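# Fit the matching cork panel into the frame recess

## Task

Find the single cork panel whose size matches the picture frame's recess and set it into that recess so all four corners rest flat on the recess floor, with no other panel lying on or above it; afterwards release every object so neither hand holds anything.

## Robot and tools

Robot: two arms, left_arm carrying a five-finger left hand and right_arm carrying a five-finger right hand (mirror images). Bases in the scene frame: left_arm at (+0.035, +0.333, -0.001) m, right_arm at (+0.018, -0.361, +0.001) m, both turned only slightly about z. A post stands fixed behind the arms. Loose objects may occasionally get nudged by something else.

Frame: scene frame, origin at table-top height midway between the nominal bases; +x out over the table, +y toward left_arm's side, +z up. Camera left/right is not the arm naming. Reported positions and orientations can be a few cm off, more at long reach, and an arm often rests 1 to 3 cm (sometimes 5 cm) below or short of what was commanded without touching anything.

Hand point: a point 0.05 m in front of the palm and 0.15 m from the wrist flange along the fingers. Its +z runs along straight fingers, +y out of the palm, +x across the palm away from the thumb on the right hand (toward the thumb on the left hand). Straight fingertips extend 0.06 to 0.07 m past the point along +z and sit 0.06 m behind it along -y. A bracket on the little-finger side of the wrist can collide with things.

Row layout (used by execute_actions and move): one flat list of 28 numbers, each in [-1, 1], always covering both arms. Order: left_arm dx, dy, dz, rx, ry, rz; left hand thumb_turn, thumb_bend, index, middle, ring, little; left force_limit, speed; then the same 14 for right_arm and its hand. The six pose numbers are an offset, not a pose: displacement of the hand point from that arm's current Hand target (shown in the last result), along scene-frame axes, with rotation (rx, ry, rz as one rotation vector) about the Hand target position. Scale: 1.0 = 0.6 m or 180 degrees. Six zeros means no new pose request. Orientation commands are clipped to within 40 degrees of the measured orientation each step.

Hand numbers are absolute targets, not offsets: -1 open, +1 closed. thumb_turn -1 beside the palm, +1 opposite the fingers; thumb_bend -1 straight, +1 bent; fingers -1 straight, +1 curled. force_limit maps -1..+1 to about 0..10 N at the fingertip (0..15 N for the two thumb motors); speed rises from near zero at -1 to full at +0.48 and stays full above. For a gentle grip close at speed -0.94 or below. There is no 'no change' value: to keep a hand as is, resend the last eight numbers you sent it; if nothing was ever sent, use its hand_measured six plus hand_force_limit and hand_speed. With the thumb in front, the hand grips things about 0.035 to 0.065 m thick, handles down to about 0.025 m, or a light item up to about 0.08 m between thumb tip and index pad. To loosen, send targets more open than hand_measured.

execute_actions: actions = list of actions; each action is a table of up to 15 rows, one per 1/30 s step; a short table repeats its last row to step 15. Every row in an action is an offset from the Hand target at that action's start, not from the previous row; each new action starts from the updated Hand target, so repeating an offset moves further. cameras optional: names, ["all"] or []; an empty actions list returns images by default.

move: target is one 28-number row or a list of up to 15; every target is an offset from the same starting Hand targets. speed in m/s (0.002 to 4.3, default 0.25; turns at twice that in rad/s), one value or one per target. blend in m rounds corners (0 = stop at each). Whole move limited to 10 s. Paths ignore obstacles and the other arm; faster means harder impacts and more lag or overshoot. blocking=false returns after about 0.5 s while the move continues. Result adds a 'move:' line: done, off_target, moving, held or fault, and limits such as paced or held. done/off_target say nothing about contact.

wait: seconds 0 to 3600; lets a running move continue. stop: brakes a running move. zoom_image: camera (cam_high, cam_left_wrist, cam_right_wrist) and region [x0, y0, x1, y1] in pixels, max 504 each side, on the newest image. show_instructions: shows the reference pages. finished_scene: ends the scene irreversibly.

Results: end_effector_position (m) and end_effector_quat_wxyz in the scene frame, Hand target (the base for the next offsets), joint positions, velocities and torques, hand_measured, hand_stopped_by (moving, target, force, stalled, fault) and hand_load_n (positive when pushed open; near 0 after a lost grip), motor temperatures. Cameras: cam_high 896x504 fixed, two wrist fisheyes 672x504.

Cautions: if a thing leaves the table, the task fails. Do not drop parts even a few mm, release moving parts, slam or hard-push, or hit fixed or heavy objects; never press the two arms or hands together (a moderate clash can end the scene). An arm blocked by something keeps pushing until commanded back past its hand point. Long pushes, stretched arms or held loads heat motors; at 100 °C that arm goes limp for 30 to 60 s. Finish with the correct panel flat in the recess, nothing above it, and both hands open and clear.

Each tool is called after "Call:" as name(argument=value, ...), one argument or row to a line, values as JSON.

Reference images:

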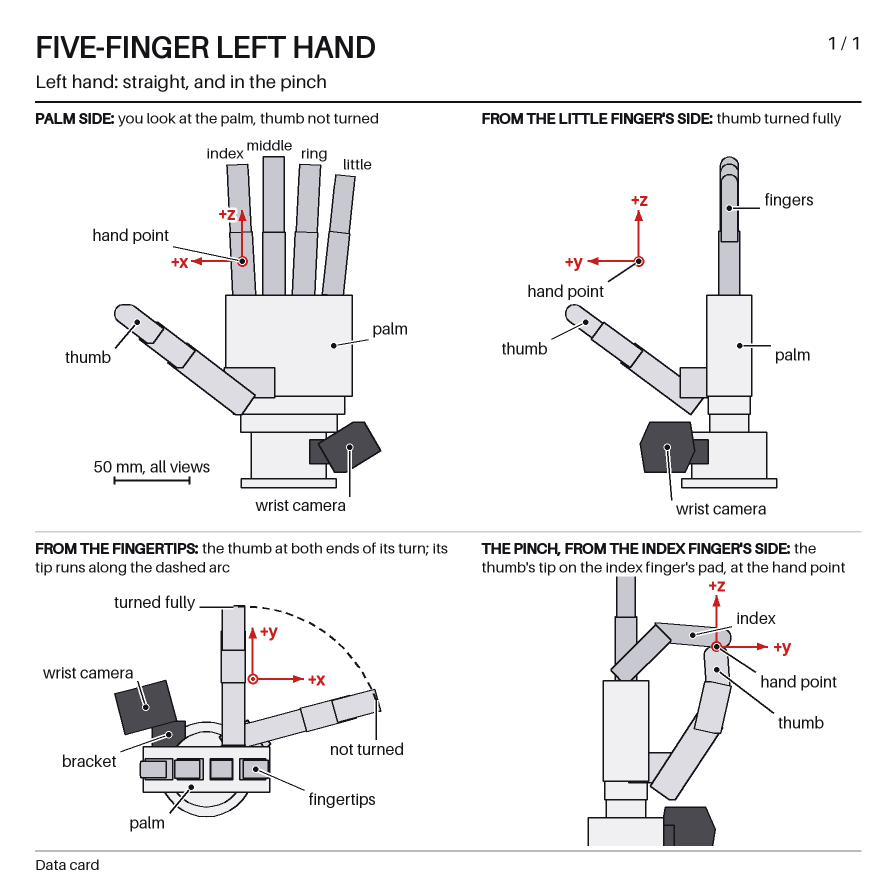

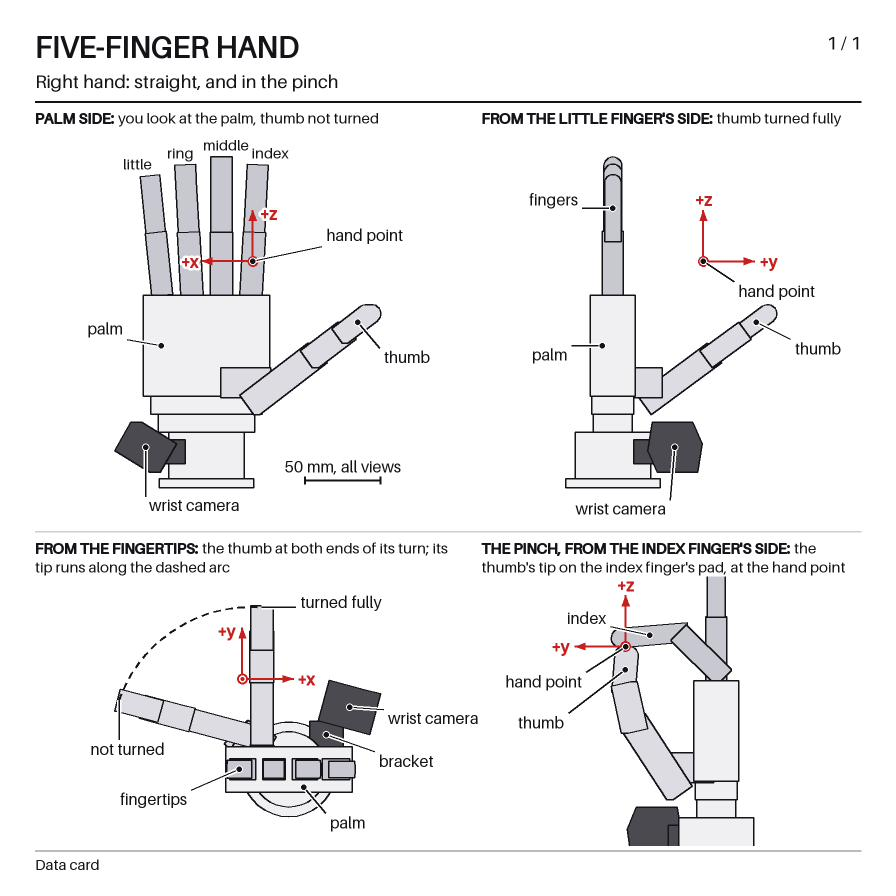

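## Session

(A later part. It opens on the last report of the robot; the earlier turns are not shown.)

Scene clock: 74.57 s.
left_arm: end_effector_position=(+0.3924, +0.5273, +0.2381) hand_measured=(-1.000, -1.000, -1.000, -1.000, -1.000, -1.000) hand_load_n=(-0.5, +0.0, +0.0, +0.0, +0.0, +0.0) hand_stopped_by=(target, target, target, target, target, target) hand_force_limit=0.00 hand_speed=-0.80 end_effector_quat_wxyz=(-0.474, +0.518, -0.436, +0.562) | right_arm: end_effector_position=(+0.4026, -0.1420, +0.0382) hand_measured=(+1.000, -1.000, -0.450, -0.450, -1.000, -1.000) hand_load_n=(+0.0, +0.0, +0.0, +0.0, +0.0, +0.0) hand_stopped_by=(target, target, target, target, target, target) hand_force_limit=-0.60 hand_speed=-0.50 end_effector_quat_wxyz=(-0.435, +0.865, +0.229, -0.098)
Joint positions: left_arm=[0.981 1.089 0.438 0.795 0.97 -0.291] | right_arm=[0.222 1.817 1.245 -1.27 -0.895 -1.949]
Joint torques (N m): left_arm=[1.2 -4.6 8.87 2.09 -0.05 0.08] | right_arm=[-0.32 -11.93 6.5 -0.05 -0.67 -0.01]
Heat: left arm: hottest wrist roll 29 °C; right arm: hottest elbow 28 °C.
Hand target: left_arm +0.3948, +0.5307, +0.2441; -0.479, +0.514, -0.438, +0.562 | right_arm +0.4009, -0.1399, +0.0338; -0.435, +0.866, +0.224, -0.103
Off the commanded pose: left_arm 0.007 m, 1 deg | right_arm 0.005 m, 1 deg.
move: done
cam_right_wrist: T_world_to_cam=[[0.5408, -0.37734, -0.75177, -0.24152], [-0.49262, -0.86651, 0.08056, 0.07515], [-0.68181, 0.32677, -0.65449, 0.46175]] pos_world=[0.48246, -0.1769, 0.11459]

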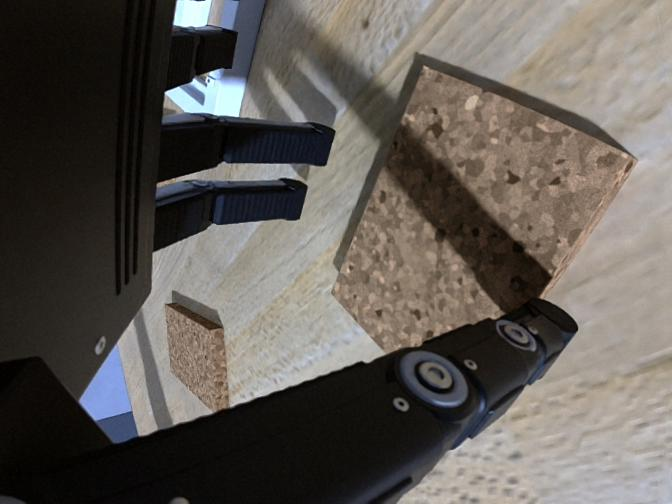

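Call:
move(
  target=[0,0,0,0,0,0,-1,-1,-1,-1,-1,-1,0,-0.8,0,0,-0.0112,0,0,0,1,-1,-0.45,-0.45,-1,-1,-0.6,-0.5],
  speed=0.04,
  cameras=["cam_right_wrist","cam_high"],
)

Call:
zoom_image(
  camera="cam_right_wrist",
  region=[272, 20, 672, 380],
)

Scene clock: 75.40 s.
left_arm: end_effector_position=(+0.3924, +0.5273, +0.2381) hand_measured=(-1.000, -1.000, -1.000, -1.000, -1.000, -1.000) hand_load_n=(-0.5, +0.0, +0.0, -0.5, +0.0, +0.0) hand_stopped_by=(target, target, target, target, target, target) hand_force_limit=0.00 hand_speed=-0.80 end_effector_quat_wxyz=(-0.474, +0.518, -0.436, +0.562) | right_arm: end_effector_position=(+0.4037, -0.1417, +0.0326) hand_measured=(+1.000, -1.000, -0.450, -0.450, -1.000, -1.000) hand_load_n=(+0.0, +0.0, +0.0, +0.0, +0.0, +0.0) hand_stopped_by=(target, target, target, target, target, target) hand_force_limit=-0.60 hand_speed=-0.50 end_effector_quat_wxyz=(-0.435, +0.865, +0.230, -0.096)
Joint positions: left_arm=[0.981 1.089 0.438 0.795 0.97 -0.291] | right_arm=[0.222 1.825 1.241 -1.253 -0.895 -1.949]
Joint torques (N m): left_arm=[1.26 -4.6 8.88 2.07 -0.05 0.08] | right_arm=[-0.03 -11.58 6.35 -0.03 -0.65 0.03]
Heat: left arm: hottest wrist roll 29 °C; right arm: hottest elbow 28 °C.
Hand target: left_arm +0.3948, +0.5307, +0.2441; -0.479, +0.514, -0.438, +0.562 | right_arm +0.4010, -0.1399, +0.0270; -0.435, +0.866, +0.225, -0.103
Off the commanded pose: left_arm 0.007 m, 1 deg | right_arm 0.006 m, 1 deg.
move: done
cam_right_wrist: T_world_to_cam=[[0.54362, -0.37652, -0.75014, -0.24725], [-0.49283, -0.86664, 0.07784, 0.07652], [-0.67941, 0.32738, -0.65668, 0.45794]] pos_world=[0.48325, -0.17671, 0.10929]
Images, in order (width x height): cam_high 896x504, cam_right_wrist 672x504.

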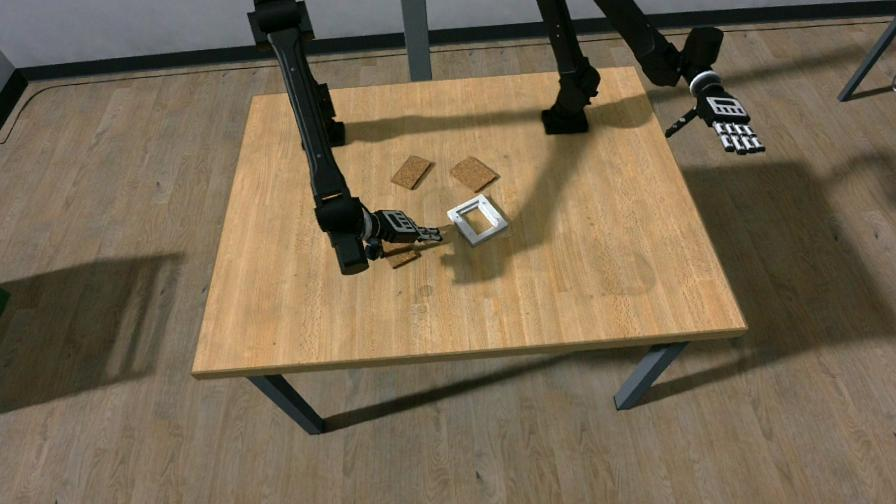

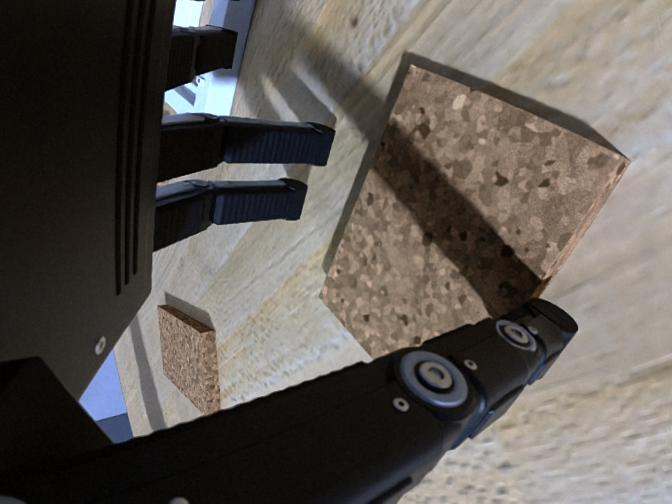

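Scaled by 1.260 from the camera's image (finer frame: 960x720).

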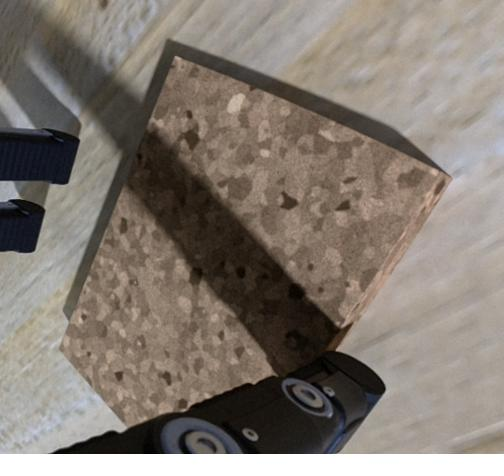

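Call:
move(
  target=[
    [0,0,0,0,0,0,-1,-1,-1,-1,-1,-1,0,-0.8,0,0,-0.003,0,0,0,1,-1,-0.45,-0.45,-1,-1,-0.6,-0.5],
    [0,0,0,0,0,0,-1,-1,-1,-1,-1,-1,0,-0.8,0,0,-0.003,0,0,0,1,-1,0.0,-0.02,-1,-1,-0.6,-0.88],
  ],
  speed=0.04,
  cameras=["cam_right_wrist","cam_high"],
)

Call:
zoom_image(
  camera="cam_right_wrist",
  region=[272, 20, 672, 380],
)

Scene clock: 77.80 s.
left_arm: end_effector_position=(+0.3924, +0.5273, +0.2381) hand_measured=(-1.000, -1.000, -1.000, -1.000, -1.000, -1.000) hand_load_n=(-0.5, +0.0, +0.0, +0.0, +0.0, +0.0) hand_stopped_by=(target, target, target, target, target, target) hand_force_limit=0.00 hand_speed=-0.80 end_effector_quat_wxyz=(-0.474, +0.518, -0.436, +0.562) | right_arm: end_effector_position=(+0.4044, -0.1414, +0.0321) hand_measured=(+1.000, -1.000, -0.006, -0.050, -1.000, -1.000) hand_load_n=(+0.0, +0.0, +1.5, +2.5, +0.0, +0.0) hand_stopped_by=(target, target, force, force, target, target) hand_force_limit=-0.60 hand_speed=-0.88 end_effector_quat_wxyz=(-0.435, +0.866, +0.229, -0.095)
Joint positions: left_arm=[0.981 1.089 0.438 0.795 0.97 -0.291] | right_arm=[0.222 1.825 1.241 -1.249 -0.896 -1.947]
Joint torques (N m): left_arm=[1.14 -4.6 8.88 2.09 -0.05 0.08] | right_arm=[-0.44 -10.81 6.15 0.05 -0.63 -0.01]
Heat: left arm: hottest wrist roll 29 °C; right arm: hottest elbow 28 °C.
Hand target: left_arm +0.3948, +0.5307, +0.2441; -0.479, +0.514, -0.438, +0.562 | right_arm +0.4010, -0.1399, +0.0253; -0.435, +0.866, +0.225, -0.103
Off the commanded pose: left_arm 0.007 m, 1 deg | right_arm 0.008 m, 1 deg.
move: done
cam_right_wrist: T_world_to_cam=[[0.54394, -0.37722, -0.74955, -0.24813], [-0.49444, -0.8658, 0.07692, 0.0779], [-0.67798, 0.32876, -0.65746, 0.45763]] pos_world=[0.48375, -0.17661, 0.1089]
Images, in order (width x height): cam_high 896x504, cam_right_wrist 672x504.

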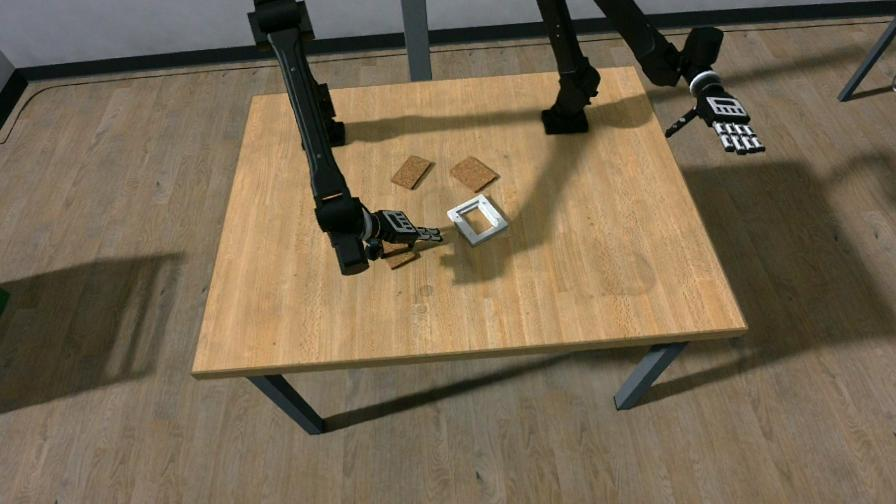

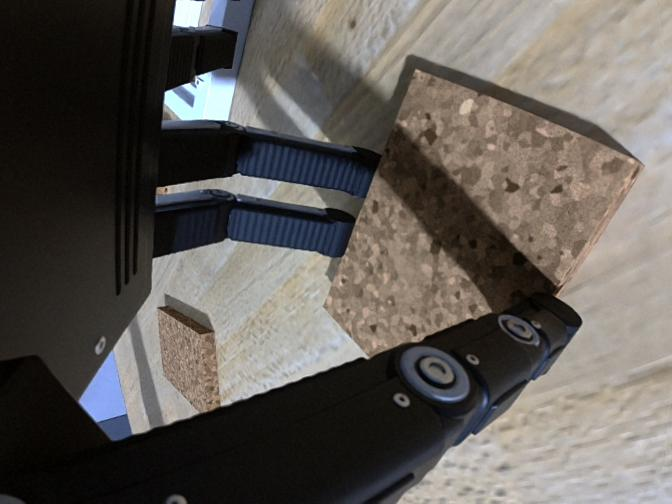

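Scaled by 1.260 from the camera's image (finer frame: 960x720).

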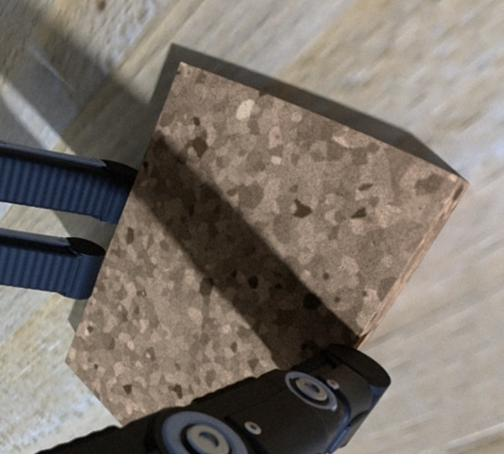

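Call:
move(
  target=[0,0,0,0,0,0,-1,-1,-1,-1,-1,-1,0,-0.8,0,-0.01,0.09,0,0,0,1,-1,0.0,-0.02,-1,-1,-0.6,-0.88],
  speed=0.06,
  cameras=["cam_right_wrist","cam_high"],
)

Call:
zoom_image(
  camera="cam_right_wrist",
  region=[272, 20, 672, 380],
)

Call:
zoom_image(
  camera="cam_high",
  region=[360, 190, 480, 280],
)

Scene clock: 79.43 s.
left_arm: end_effector_position=(+0.3924, +0.5273, +0.2381) hand_measured=(-1.000, -1.000, -1.000, -1.000, -1.000, -1.000) hand_load_n=(-0.5, +0.0, +0.0, +0.0, +0.0, +0.0) hand_stopped_by=(target, target, target, target, target, target) hand_force_limit=0.00 hand_speed=-0.80 end_effector_quat_wxyz=(-0.474, +0.518, -0.436, +0.562) | right_arm: end_effector_position=(+0.3847, -0.1468, +0.0656) hand_measured=(+1.000, -1.000, -0.006, -0.050, -1.000, -1.000) hand_load_n=(+0.0, +0.0, +0.0, +0.0, +0.0, +0.0) hand_stopped_by=(target, target, force, force, target, target) hand_force_limit=-0.60 hand_speed=-0.88 end_effector_quat_wxyz=(-0.434, +0.866, +0.216, -0.123)
Joint positions: left_arm=[0.981 1.089 0.438 0.795 0.97 -0.291] | right_arm=[0.222 1.773 1.252 -1.375 -0.896 -1.947]
Joint torques (N m): left_arm=[1.26 -4.66 8.88 2.09 -0.05 0.08] | right_arm=[-1.67 -13.45 9.33 -0.87 -0.49 -0.14]
Heat: left arm: hottest wrist roll 29 °C; right arm: hottest elbow 28 °C.
Hand target: left_arm +0.3948, +0.5307, +0.2441; -0.479, +0.514, -0.438, +0.562 | right_arm +0.4010, -0.1459, +0.0792; -0.435, +0.866, +0.225, -0.103
Off the commanded pose: left_arm 0.007 m, 1 deg | right_arm 0.021 m, 3 deg.
move: off_target (right_arm)
cam_right_wrist: T_world_to_cam=[[0.49855, -0.38979, -0.77428, -0.19714], [-0.48855, -0.86418, 0.12047, 0.0561], [-0.71608, 0.31822, -0.62127, 0.47891]] pos_world=[0.46863, -0.18076, 0.13814]
Images, in order (width x height): cam_high 896x504, cam_right_wrist 672x504.

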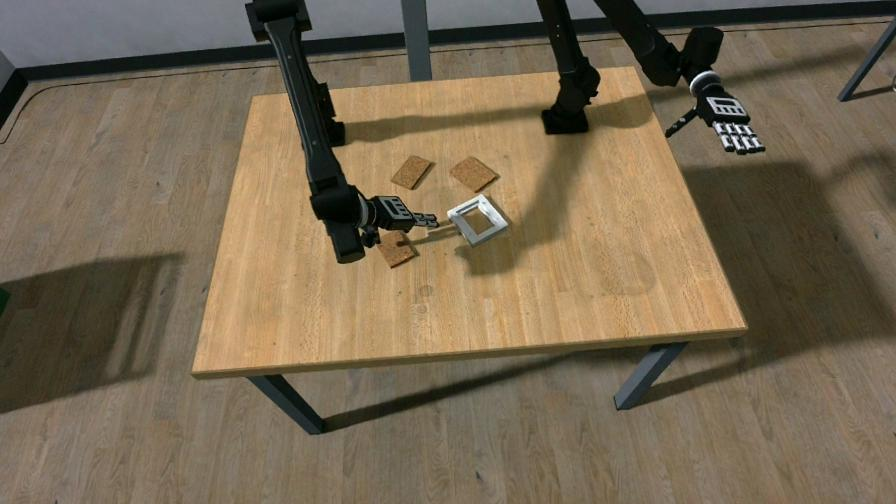

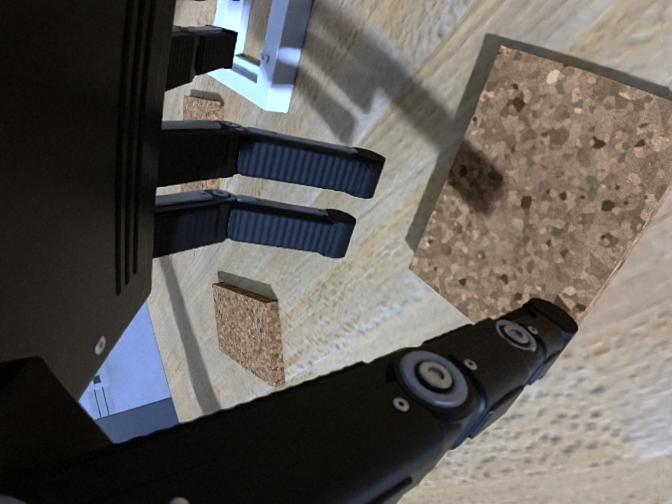

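Scaled by 1.260 from the camera's image (finer frame: 960x720).

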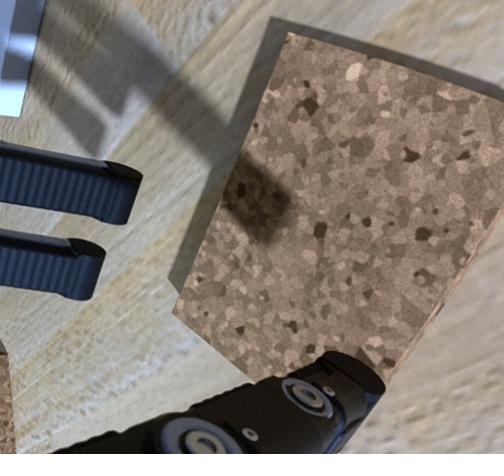

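Scaled by 4.200 from the camera's image (finer frame: 1280x720).

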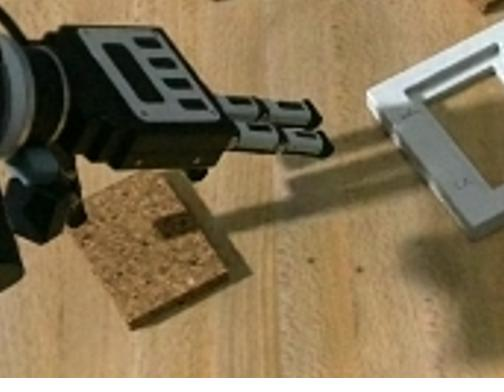

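Call:
zoom_image(
  camera="cam_right_wrist",
  region=[200, 0, 330, 120],
)

Call:
zoom_image(
  camera="cam_high",
  region=[440, 190, 515, 250],
)

Scaled by 3.877 from the camera's image (finer frame: 960x720).

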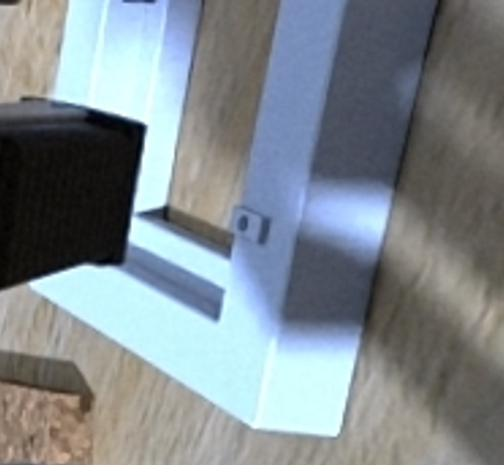

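Scaled by 6.720 from the camera's image (finer frame: 1280x720).

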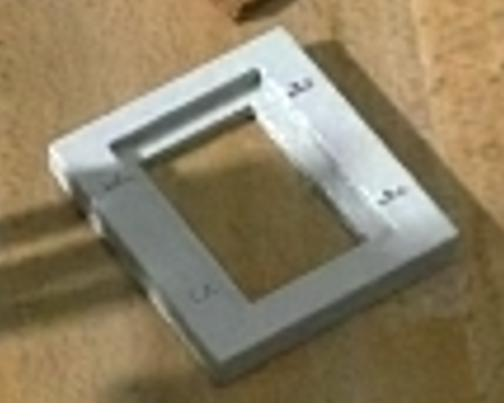

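Call:
zoom_image(
  camera="cam_right_wrist",
  region=[560, 60, 672, 340],
)

Call:
zoom_image(
  camera="cam_high",
  region=[370, 225, 430, 275],
)

Scaled by 1.800 from the camera's image (finer frame: 960x720).

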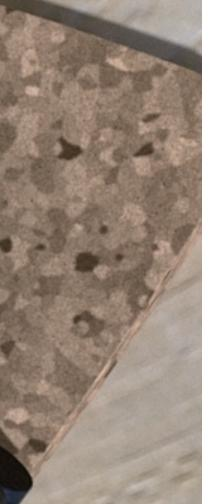

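Scaled by 8.400 from the camera's image (finer frame: 1280x720).

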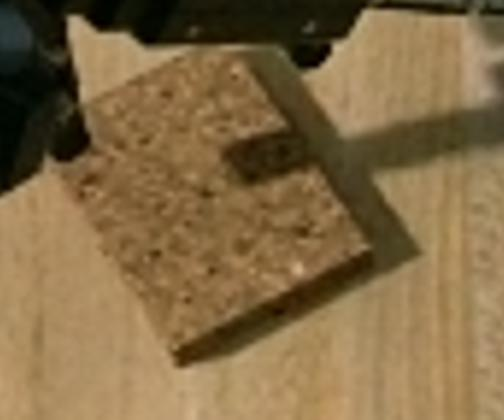

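Call:
zoom_image(
  camera="cam_high",
  region=[450, 195, 490, 225],
)

Scaled by 12.600 from the camera's image (finer frame: 1280x720).

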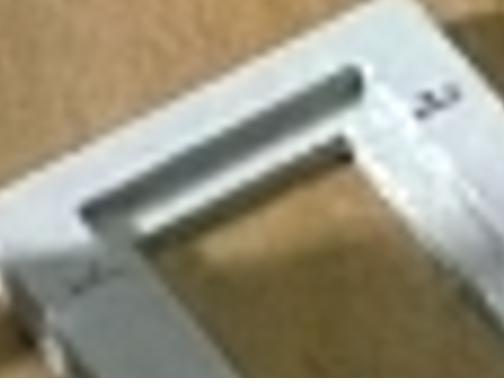

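Call:
move(
  target=[
    [0,0,0,0,0,0,-1,-1,-1,-1,-1,-1,0,-0.8,0,0,0,0,0,0,1,-1,-0.45,-0.45,-1,-1,-0.6,-0.5],
    [0,0,0,0,0,0,-1,-1,-1,-1,-1,-1,0,-0.8,-0.0012,-0.0025,-0.0753,-0.0015,0.0028,0,1,-1,-0.45,-0.45,-1,-1,-0.6,-0.5],
  ],
  speed=0.07,
  cameras=["cam_right_wrist"],
)

Call:
zoom_image(
  camera="cam_right_wrist",
  region=[272, 20, 672, 380],
)

Scene clock: 85.93 s.
left_arm: end_effector_position=(+0.3924, +0.5273, +0.2381) hand_measured=(-1.000, -1.000, -1.000, -1.000, -1.000, -1.000) hand_load_n=(-0.5, +0.0, +0.0, +0.0, -0.5, +0.0) hand_stopped_by=(target, target, target, target, target, target) hand_force_limit=0.00 hand_speed=-0.80 end_effector_quat_wxyz=(-0.474, +0.518, -0.436, +0.562) | right_arm: end_effector_position=(+0.3979, -0.1441, +0.0391) hand_measured=(+1.000, -1.000, -0.450, -0.450, -1.000, -1.000) hand_load_n=(+0.0, +0.0, +0.0, +0.0, +0.0, +0.0) hand_stopped_by=(target, target, target, target, target, target) hand_force_limit=-0.60 hand_speed=-0.50 end_effector_quat_wxyz=(-0.434, +0.866, +0.222, -0.110)
Joint positions: left_arm=[0.981 1.089 0.438 0.795 0.97 -0.291] | right_arm=[0.22 1.82 1.248 -1.294 -0.894 -1.947]
Joint torques (N m): left_arm=[1.14 -4.66 8.87 2.09 -0.05 0.08] | right_arm=[-1.44 -11.93 6.3 -0.12 -0.44 -0.2]
Heat: left arm: hottest wrist roll 29 °C; right arm: hottest elbow 28 °C.
Hand target: left_arm +0.3948, +0.5307, +0.2441; -0.479, +0.514, -0.438, +0.562 | right_arm +0.4003, -0.1474, +0.0340; -0.434, +0.866, +0.222, -0.107
Off the commanded pose: left_arm 0.007 m, 1 deg | right_arm 0.006 m, 0 deg.
move: done
cam_right_wrist: T_world_to_cam=[[0.51991, -0.38552, -0.76228, -0.23149], [-0.49263, -0.86434, 0.10113, 0.07043], [-0.69786, 0.32294, -0.6393, 0.46512]] pos_world=[0.47964, -0.17858, 0.11377]

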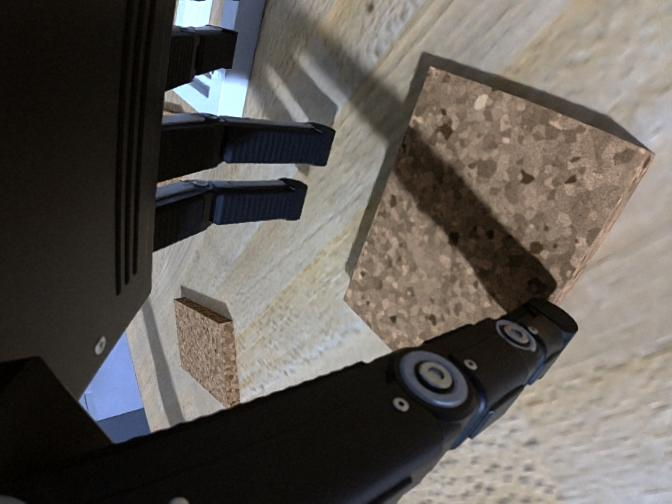

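Scaled by 1.260 from the camera's image (finer frame: 960x720).

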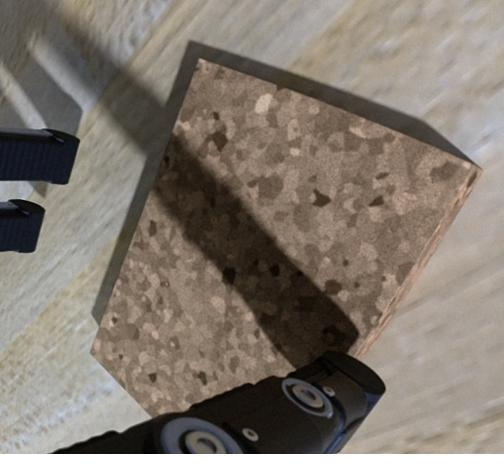

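Call:
move(
  target=[0,0,0,0,0,0,-1,-1,-1,-1,-1,-1,0,-0.8,0.0095,-0.0177,0.005,0,0,0,1,-1,-0.45,-0.45,-1,-1,-0.6,-0.5],
  speed=0.07,
  cameras=["cam_right_wrist"],
)

Scene clock: 87.00 s.
left_arm: end_effector_position=(+0.3924, +0.5273, +0.2381) hand_measured=(-1.000, -1.000, -1.000, -1.000, -1.000, -1.000) hand_load_n=(+0.0, +0.0, +0.0, +0.0, +0.0, +0.0) hand_stopped_by=(target, target, target, target, target, target) hand_force_limit=0.00 hand_speed=-0.80 end_effector_quat_wxyz=(-0.474, +0.518, -0.436, +0.562) | right_arm: end_effector_position=(+0.4010, -0.1576, +0.0381) hand_measured=(+1.000, -1.000, -0.450, -0.450, -1.000, -1.000) hand_load_n=(+0.0, +0.0, +0.0, -0.5, +0.0, -0.5) hand_stopped_by=(target, target, target, target, target, target) hand_force_limit=-0.60 hand_speed=-0.50 end_effector_quat_wxyz=(-0.434, +0.867, +0.219, -0.108)
Joint positions: left_arm=[0.981 1.089 0.438 0.795 0.97 -0.291] | right_arm=[0.191 1.823 1.248 -1.316 -0.887 -1.979]
Joint torques (N m): left_arm=[1.26 -4.6 8.88 2.09 -0.05 0.08] | right_arm=[-0.91 -12.04 7.58 -0.79 -0.45 -0.23]
Heat: left arm: hottest wrist roll 29 °C; right arm: hottest elbow 28 °C.
Hand target: left_arm +0.3948, +0.5307, +0.2441; -0.479, +0.514, -0.438, +0.562 | right_arm +0.4059, -0.1580, +0.0370; -0.434, +0.866, +0.222, -0.107
Off the commanded pose: left_arm 0.007 m, 1 deg | right_arm 0.005 m, 0 deg.
move: done
cam_right_wrist: T_world_to_cam=[[0.51759, -0.38975, -0.76171, -0.23881], [-0.4992, -0.86057, 0.10112, 0.06365], [-0.69491, 0.32791, -0.63998, 0.4705]] pos_world=[0.48233, -0.19259, 0.11277]

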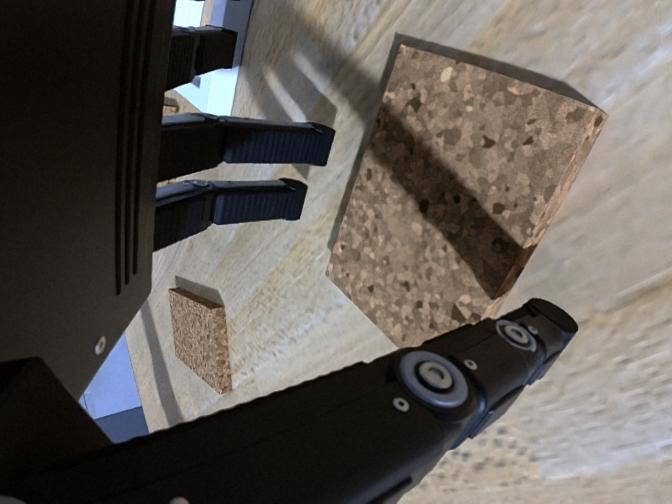

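Call:
move(
  target=[0,0,0,0,0,0,-1,-1,-1,-1,-1,-1,0,-0.8,0.0058,0.0032,-0.023,0,0,0,1,-1,-0.45,-0.45,-1,-1,-0.6,-0.5],
  speed=0.05,
  cameras=["cam_right_wrist"],
)

Scene clock: 88.00 s.
left_arm: end_effector_position=(+0.3924, +0.5273, +0.2381) hand_measured=(-1.000, -1.000, -1.000, -1.000, -1.000, -1.000) hand_load_n=(-0.5, +0.0, +0.0, +0.0, +0.0, -0.5) hand_stopped_by=(target, target, target, target, target, target) hand_force_limit=0.00 hand_speed=-0.80 end_effector_quat_wxyz=(-0.474, +0.518, -0.436, +0.562) | right_arm: end_effector_position=(+0.4008, -0.1574, +0.0272) hand_measured=(+1.000, -1.000, -0.450, -0.450, -1.000, -1.000) hand_load_n=(+0.0, +0.0, +0.0, -1.0, +0.0, +0.0) hand_stopped_by=(target, target, target, target, target, target) hand_force_limit=-0.60 hand_speed=-0.50 end_effector_quat_wxyz=(-0.435, +0.867, +0.215, -0.115)
Joint positions: left_arm=[0.981 1.089 0.438 0.795 0.97 -0.291] | right_arm=[0.191 1.849 1.248 -1.306 -0.889 -1.98]
Joint torques (N m): left_arm=[1.26 -4.6 8.87 2.09 -0.05 0.08] | right_arm=[-0.91 -10.87 7.35 0.02 -0.38 -0.16]
Heat: left arm: hottest wrist roll 29 °C; right arm: hottest elbow 28 °C.
Hand target: left_arm +0.3948, +0.5307, +0.2441; -0.479, +0.514, -0.438, +0.562 | right_arm +0.4094, -0.1560, +0.0233; -0.434, +0.866, +0.222, -0.107
Off the commanded pose: left_arm 0.007 m, 1 deg | right_arm 0.010 m, 1 deg.
move: done
cam_right_wrist: T_world_to_cam=[[0.50519, -0.39122, -0.76924, -0.24199], [-0.49808, -0.86009, 0.11031, 0.06415], [-0.70477, 0.32742, -0.62936, 0.46694]] pos_world=[0.48328, -0.19238, 0.10065]

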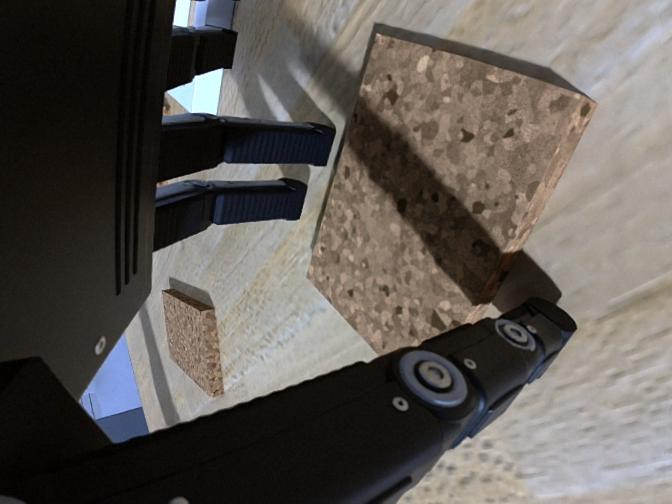

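Call:
move(
  target=[
    [0,0,0,0,0,0,-1,-1,-1,-1,-1,-1,0,-0.8,-0.0065,0.0092,0.0583,0,0,0,1,-1,-0.45,-0.45,-1,-1,-0.6,-0.5],
    [0,0,0,0,0,0,-1,-1,-1,-1,-1,-1,0,-0.8,-0.0065,0.0092,0.0155,0,0,0,1,-1,-0.45,-0.45,-1,-1,-0.6,-0.5],
  ],
  speed=0.07,
  cameras=["cam_right_wrist"],
)

Scene clock: 90.13 s.
left_arm: end_effector_position=(+0.3924, +0.5273, +0.2381) hand_measured=(-1.000, -1.000, -1.000, -1.000, -1.000, -1.000) hand_load_n=(-0.5, +0.0, +0.0, -0.5, +0.0, +0.0) hand_stopped_by=(target, target, target, target, target, target) hand_force_limit=0.00 hand_speed=-0.80 end_effector_quat_wxyz=(-0.474, +0.518, -0.436, +0.562) | right_arm: end_effector_position=(+0.4011, -0.1550, +0.0335) hand_measured=(+1.000, -1.000, -0.450, -0.450, -1.000, -1.000) hand_load_n=(+0.0, +0.0, +0.0, +0.0, +0.0, +0.0) hand_stopped_by=(target, target, target, target, target, target) hand_force_limit=-0.60 hand_speed=-0.50 end_effector_quat_wxyz=(-0.435, +0.866, +0.220, -0.109)
Joint positions: left_arm=[0.981 1.089 0.438 0.795 0.97 -0.291] | right_arm=[0.196 1.834 1.248 -1.307 -0.889 -1.98]
Joint torques (N m): left_arm=[1.14 -4.6 8.88 2.09 -0.05 0.08] | right_arm=[-0.09 -12.04 7.31 -0.14 -0.53 0.04]
Heat: left arm: hottest wrist roll 29 °C; right arm: hottest elbow 29 °C.
Hand target: left_arm +0.3948, +0.5307, +0.2441; -0.479, +0.514, -0.438, +0.562 | right_arm +0.4055, -0.1506, +0.0325; -0.434, +0.866, +0.222, -0.107
Off the commanded pose: left_arm 0.007 m, 1 deg | right_arm 0.006 m, 0 deg.
move: done
cam_right_wrist: T_world_to_cam=[[0.51861, -0.3857, -0.76307, -0.24117], [-0.49507, -0.8631, 0.0998, 0.06441], [-0.6971, 0.32602, -0.63856, 0.46734]] pos_world=[0.48274, -0.18979, 0.10797]

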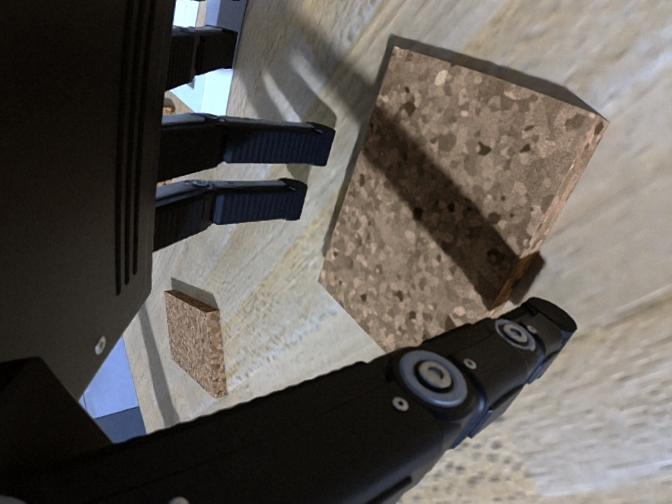

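Call:
move(
  target=[0,0,0,0,0,0,-1,-1,-1,-1,-1,-1,0,-0.8,0,0,-0.0088,0,0,0,1,-1,-0.45,-0.45,-1,-1,-0.6,-0.5],
  speed=0.05,
  cameras=[],
)

Scene clock: 90.87 s.
left_arm: end_effector_position=(+0.3924, +0.5273, +0.2381) hand_measured=(-1.000, -1.000, -1.000, -1.000, -1.000, -1.000) hand_load_n=(+0.0, +0.5, +0.0, +0.0, +0.0, +0.0) hand_stopped_by=(target, target, target, target, target, target) hand_force_limit=0.00 hand_speed=-0.80 end_effector_quat_wxyz=(-0.474, +0.518, -0.436, +0.562) | right_arm: end_effector_position=(+0.4036, -0.1544, +0.0307) hand_measured=(+1.000, -1.000, -0.450, -0.450, -1.000, -1.000) hand_load_n=(+0.0, +0.0, +0.0, +0.0, +0.0, +0.0) hand_stopped_by=(target, target, target, target, target, target) hand_force_limit=-0.60 hand_speed=-0.50 end_effector_quat_wxyz=(-0.435, +0.866, +0.222, -0.105)
Joint positions: left_arm=[0.981 1.089 0.438 0.795 0.97 -0.291] | right_arm=[0.196 1.838 1.248 -1.294 -0.889 -1.98]
Joint torques (N m): left_arm=[1.2 -4.66 8.88 2.07 -0.04 0.08] | right_arm=[-0.03 -12.16 6.93 -0.14 -0.6 0.02]
Heat: left arm: hottest wrist roll 29 °C; right arm: hottest elbow 29 °C.
Hand target: left_arm +0.3948, +0.5307, +0.2441; -0.479, +0.514, -0.438, +0.562 | right_arm +0.4055, -0.1506, +0.0272; -0.434, +0.866, +0.222, -0.107
Off the commanded pose: left_arm 0.007 m, 1 deg | right_arm 0.005 m, 0 deg.
move: done

Call:
move(
  target=[
    [0,0,0,0,0,0,-1,-1,-1,-1,-1,-1,0,-0.8,0,0,-0.0025,0,0,0,1,-1,-0.45,-0.45,-1,-1,-0.6,-0.5],
    [0,0,0,0,0,0,-1,-1,-1,-1,-1,-1,0,-0.8,0,0,-0.0025,0,0,0,1,-1,0.1,0.08,-1,-1,-0.6,-0.88],
  ],
  speed=0.05,
  cameras=["cam_right_wrist"],
)

Call:
zoom_image(
  camera="cam_right_wrist",
  region=[272, 20, 672, 380],
)

Scene clock: 93.03 s.
left_arm: end_effector_position=(+0.3924, +0.5273, +0.2381) hand_measured=(-1.000, -1.000, -1.000, -1.000, -1.000, -1.000) hand_load_n=(-0.5, +0.0, -0.5, +0.0, +0.0, +0.0) hand_stopped_by=(target, target, target, target, target, target) hand_force_limit=0.00 hand_speed=-0.80 end_effector_quat_wxyz=(-0.474, +0.518, -0.436, +0.562) | right_arm: end_effector_position=(+0.4043, -0.1542, +0.0298) hand_measured=(+1.000, -1.000, -0.040, -0.072, -1.000, -1.000) hand_load_n=(+0.0, +0.5, +3.0, +2.5, +0.0, +0.0) hand_stopped_by=(target, target, force, force, target, target) hand_force_limit=-0.60 hand_speed=-0.88 end_effector_quat_wxyz=(-0.435, +0.866, +0.223, -0.104)
Joint positions: left_arm=[0.981 1.089 0.438 0.795 0.97 -0.291] | right_arm=[0.196 1.839 1.248 -1.29 -0.889 -1.98]
Joint torques (N m): left_arm=[1.2 -4.6 8.88 2.09 -0.05 0.08] | right_arm=[0.26 -11.87 6.82 -0.14 -0.53 0.01]
Heat: left arm: hottest wrist roll 29 °C; right arm: hottest elbow 29 °C.
Hand target: left_arm +0.3948, +0.5307, +0.2441; -0.479, +0.514, -0.438, +0.562 | right_arm +0.4056, -0.1506, +0.0259; -0.434, +0.866, +0.222, -0.107
Off the commanded pose: left_arm 0.007 m, 1 deg | right_arm 0.006 m, 0 deg.
move: done
cam_right_wrist: T_world_to_cam=[[0.52654, -0.38376, -0.75861, -0.24837], [-0.49606, -0.86335, 0.09244, 0.06764], [-0.69042, 0.32764, -0.64495, 0.46476]] pos_world=[0.48521, -0.1892, 0.10508]

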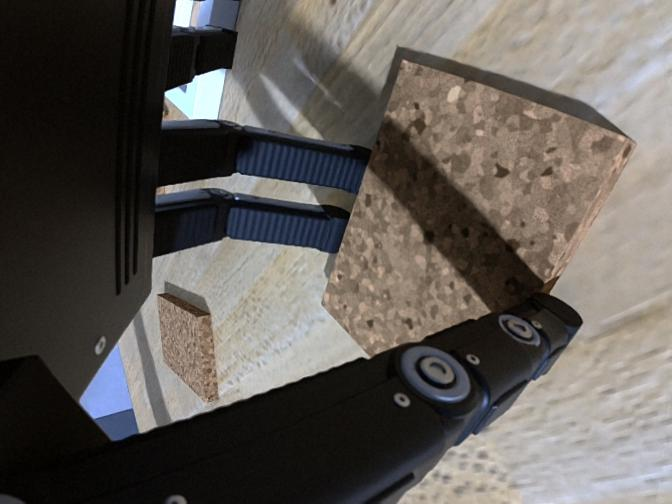

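Scaled by 1.260 from the camera's image (finer frame: 960x720).

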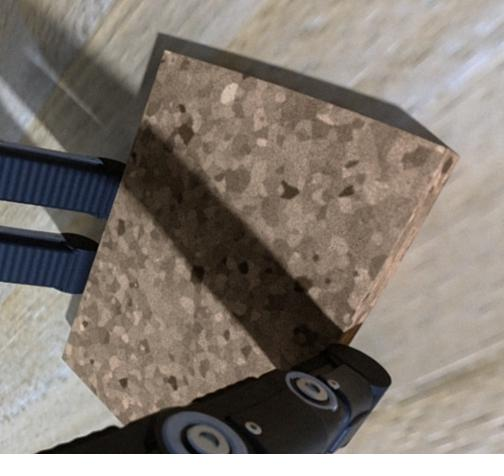

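Call:
move(
  target=[0,0,0,0,0,0,-1,-1,-1,-1,-1,-1,0,-0.8,0,0,0.1,0,0,0,1,-1,0.1,0.08,-1,-1,-0.6,-0.88],
  speed=0.1,
  cameras=["cam_right_wrist","cam_high"],
)

Call:
zoom_image(
  camera="cam_right_wrist",
  region=[272, 20, 672, 380],
)

Scene clock: 94.40 s.
left_arm: end_effector_position=(+0.3924, +0.5273, +0.2381) hand_measured=(-1.000, -1.000, -1.000, -1.000, -1.000, -1.000) hand_load_n=(-0.5, +0.0, +0.0, +0.0, +0.0, +0.0) hand_stopped_by=(target, target, target, target, target, target) hand_force_limit=0.00 hand_speed=-0.80 end_effector_quat_wxyz=(-0.474, +0.518, -0.436, +0.562) | right_arm: end_effector_position=(+0.3954, -0.1564, +0.0744) hand_measured=(+1.000, -1.000, -0.040, -0.072, -1.000, -1.000) hand_load_n=(+0.0, +0.0, +3.0, +3.0, +0.0, +0.0) hand_stopped_by=(target, target, force, force, target, target) hand_force_limit=-0.60 hand_speed=-0.88 end_effector_quat_wxyz=(-0.435, +0.866, +0.217, -0.116)
Joint positions: left_arm=[0.981 1.089 0.438 0.795 0.97 -0.291] | right_arm=[0.196 1.776 1.283 -1.416 -0.889 -1.98]
Joint torques (N m): left_arm=[1.2 -4.6 8.87 2.09 -0.05 0.07] | right_arm=[0.09 -12.34 9.32 -0.58 -0.54 -0.01]
Heat: left arm: hottest wrist roll 29 °C; right arm: hottest elbow 29 °C.
Hand target: left_arm +0.3948, +0.5307, +0.2441; -0.479, +0.514, -0.438, +0.562 | right_arm +0.4057, -0.1506, +0.0858; -0.434, +0.866, +0.222, -0.107
Off the commanded pose: left_arm 0.007 m, 1 deg | right_arm 0.016 m, 1 deg.
move: off_target (right_arm)
cam_right_wrist: T_world_to_cam=[[0.50674, -0.38865, -0.76952, -0.20284], [-0.49339, -0.86272, 0.11082, 0.0548], [-0.70695, 0.32352, -0.62893, 0.49277]] pos_world=[0.47819, -0.19098, 0.14775]
Images, in order (width x height): cam_high 896x504, cam_right_wrist 672x504.

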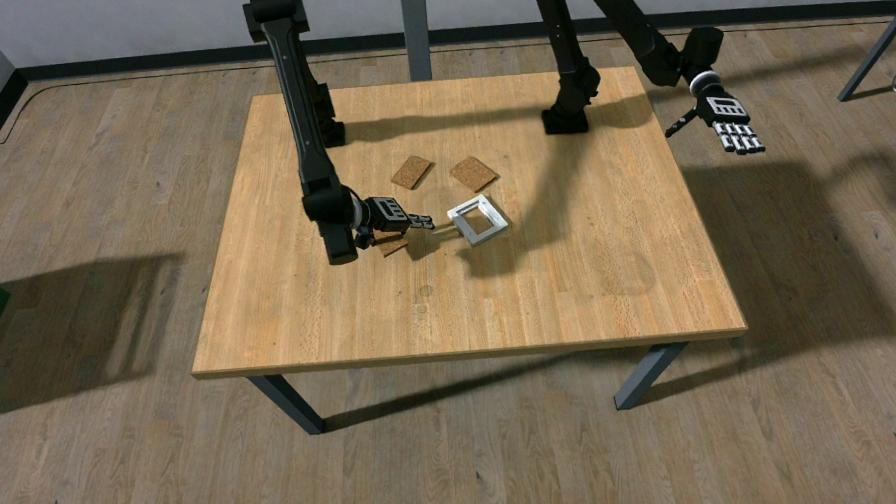

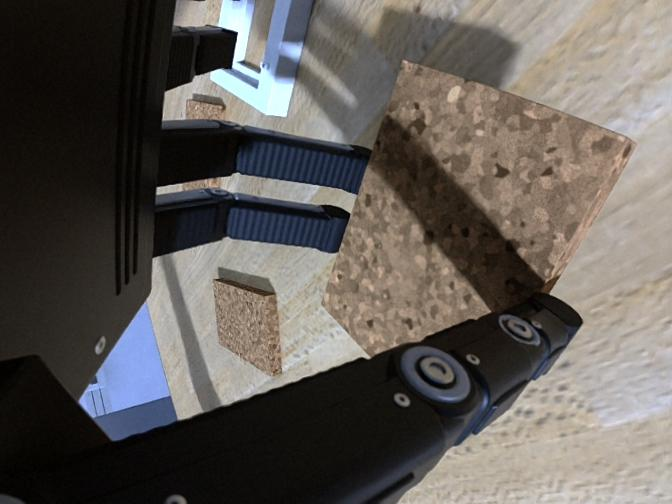

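Scaled by 1.260 from the camera's image (finer frame: 960x720).

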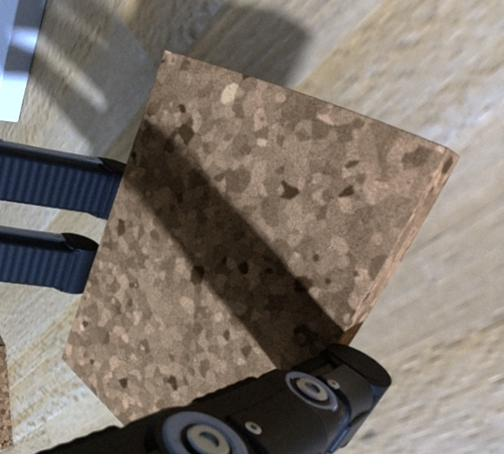

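Call:
move(
  target=[
    [0,0,0,0,0,0,-1,-1,-1,-1,-1,-1,0,-0.8,0,0,0.06,0,0,0,1,-1,0.1,0.08,-1,-1,-0.6,-0.88],
    [0,0,0,0,0,0,-1,-1,-1,-1,-1,-1,0,-0.8,-0.1255,0.3583,0.06,0,0,0,1,-1,0.1,0.08,-1,-1,-0.6,-0.88],
    [0,0,0,0,0,0,-1,-1,-1,-1,-1,-1,0,-0.8,-0.1255,0.3583,-0.0597,0,0,0,1,-1,0.1,0.08,-1,-1,-0.6,-0.88],
  ],
  speed=[0.12,0.16,0.07],
  blend=[0.025,0.02,0],
  cameras=["cam_right_wrist","cam_high"],
)

Call:
zoom_image(
  camera="cam_right_wrist",
  region=[472, 300, 672, 500],
)

Call:
zoom_image(
  camera="cam_right_wrist",
  region=[380, 20, 480, 120],
)

Call:
zoom_image(
  camera="cam_right_wrist",
  region=[552, 80, 672, 300],
)

Scene clock: 98.70 s.
left_arm: end_effector_position=(+0.3924, +0.5273, +0.2381) hand_measured=(-1.000, -1.000, -1.000, -1.000, -1.000, -1.000) hand_load_n=(+0.0, +0.0, +0.0, +0.0, +0.0, +0.0) hand_stopped_by=(target, target, target, target, target, target) hand_force_limit=0.00 hand_speed=-0.80 end_effector_quat_wxyz=(-0.474, +0.518, -0.436, +0.562) | right_arm: end_effector_position=(+0.3291, +0.0641, +0.0540) hand_measured=(+1.000, -1.000, -0.040, -0.072, -1.000, -1.000) hand_load_n=(+0.0, +0.5, +3.5, +3.0, +0.0, -0.5) hand_stopped_by=(target, target, force, force, target, target) hand_force_limit=-0.60 hand_speed=-0.88 end_effector_quat_wxyz=(-0.435, +0.865, +0.228, -0.106)
Joint positions: left_arm=[0.981 1.089 0.438 0.795 0.97 -0.291] | right_arm=[0.658 1.787 1.248 -0.762 -0.9 -1.25]
Joint torques (N m): left_arm=[1.2 -4.66 8.9 2.1 -0.04 0.08] | right_arm=[-1.03 -12.45 7.24 0.8 -0.48 0.02]
Heat: left arm: hottest wrist roll 29 °C; right arm: hottest elbow 29 °C.
Hand target: left_arm +0.3948, +0.5307, +0.2441; -0.479, +0.514, -0.438, +0.562 | right_arm +0.3302, +0.0644, +0.0500; -0.434, +0.866, +0.222, -0.107
Off the commanded pose: left_arm 0.007 m, 1 deg | right_arm 0.004 m, 1 deg.
move: done; blend cut to 0.018 m at target 1
cam_right_wrist: T_world_to_cam=[[0.5312, -0.3767, -0.7589, -0.10862], [-0.48625, -0.86906, 0.09102, 0.21366], [-0.69382, 0.32067, -0.64482, 0.35848]] pos_world=[0.41031, 0.02981, 0.12928]
Images, in order (width x height): cam_high 896x504, cam_right_wrist 672x504.

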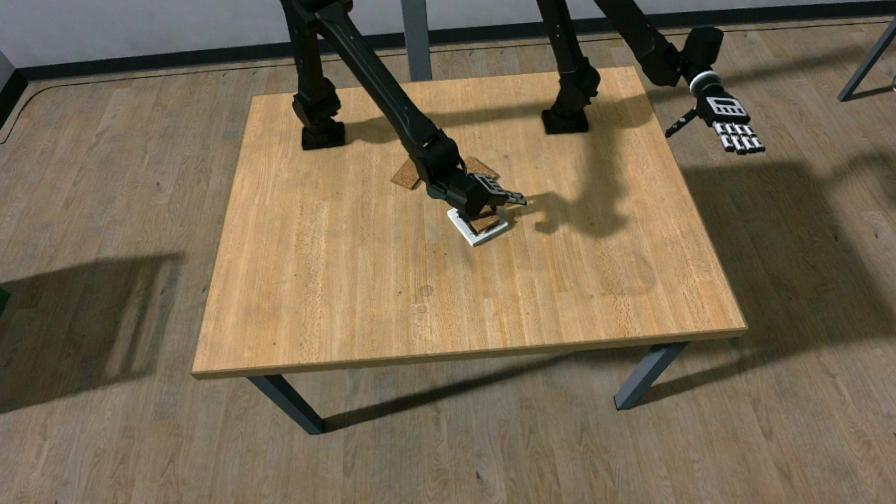

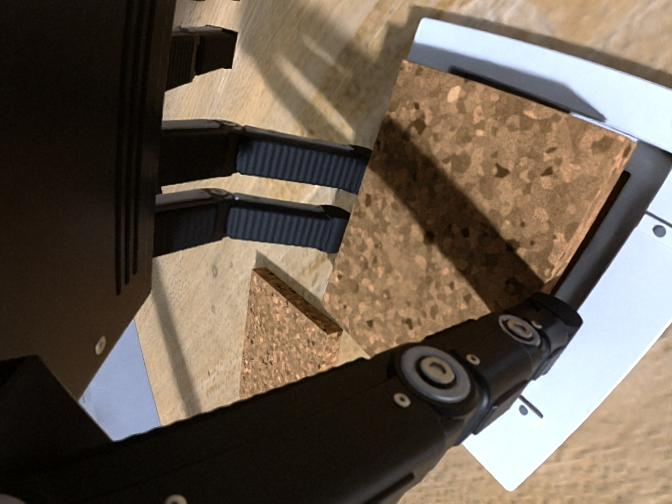

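Scaled by 2.520 from the camera's image (finer frame: 960x720).

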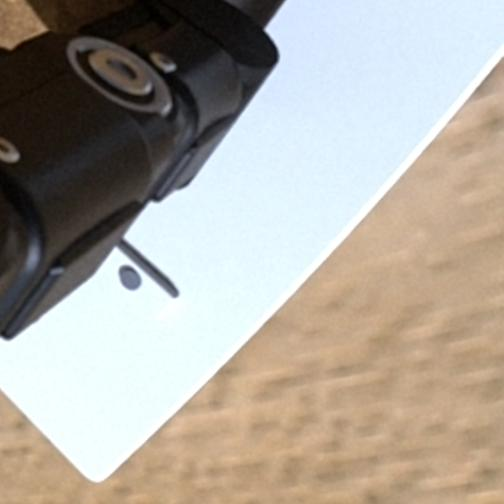

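Scaled by 5.040 from the camera's image (finer frame: 960x720).

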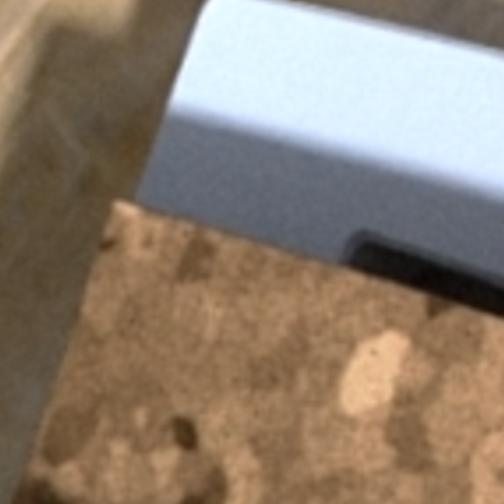

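Scaled by 2.291 from the camera's image (finer frame: 960x720).

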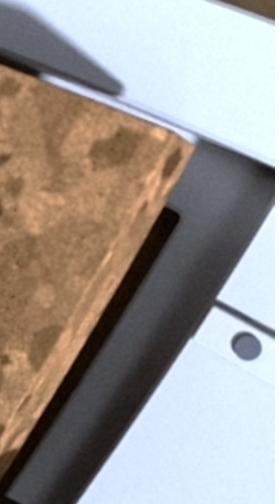

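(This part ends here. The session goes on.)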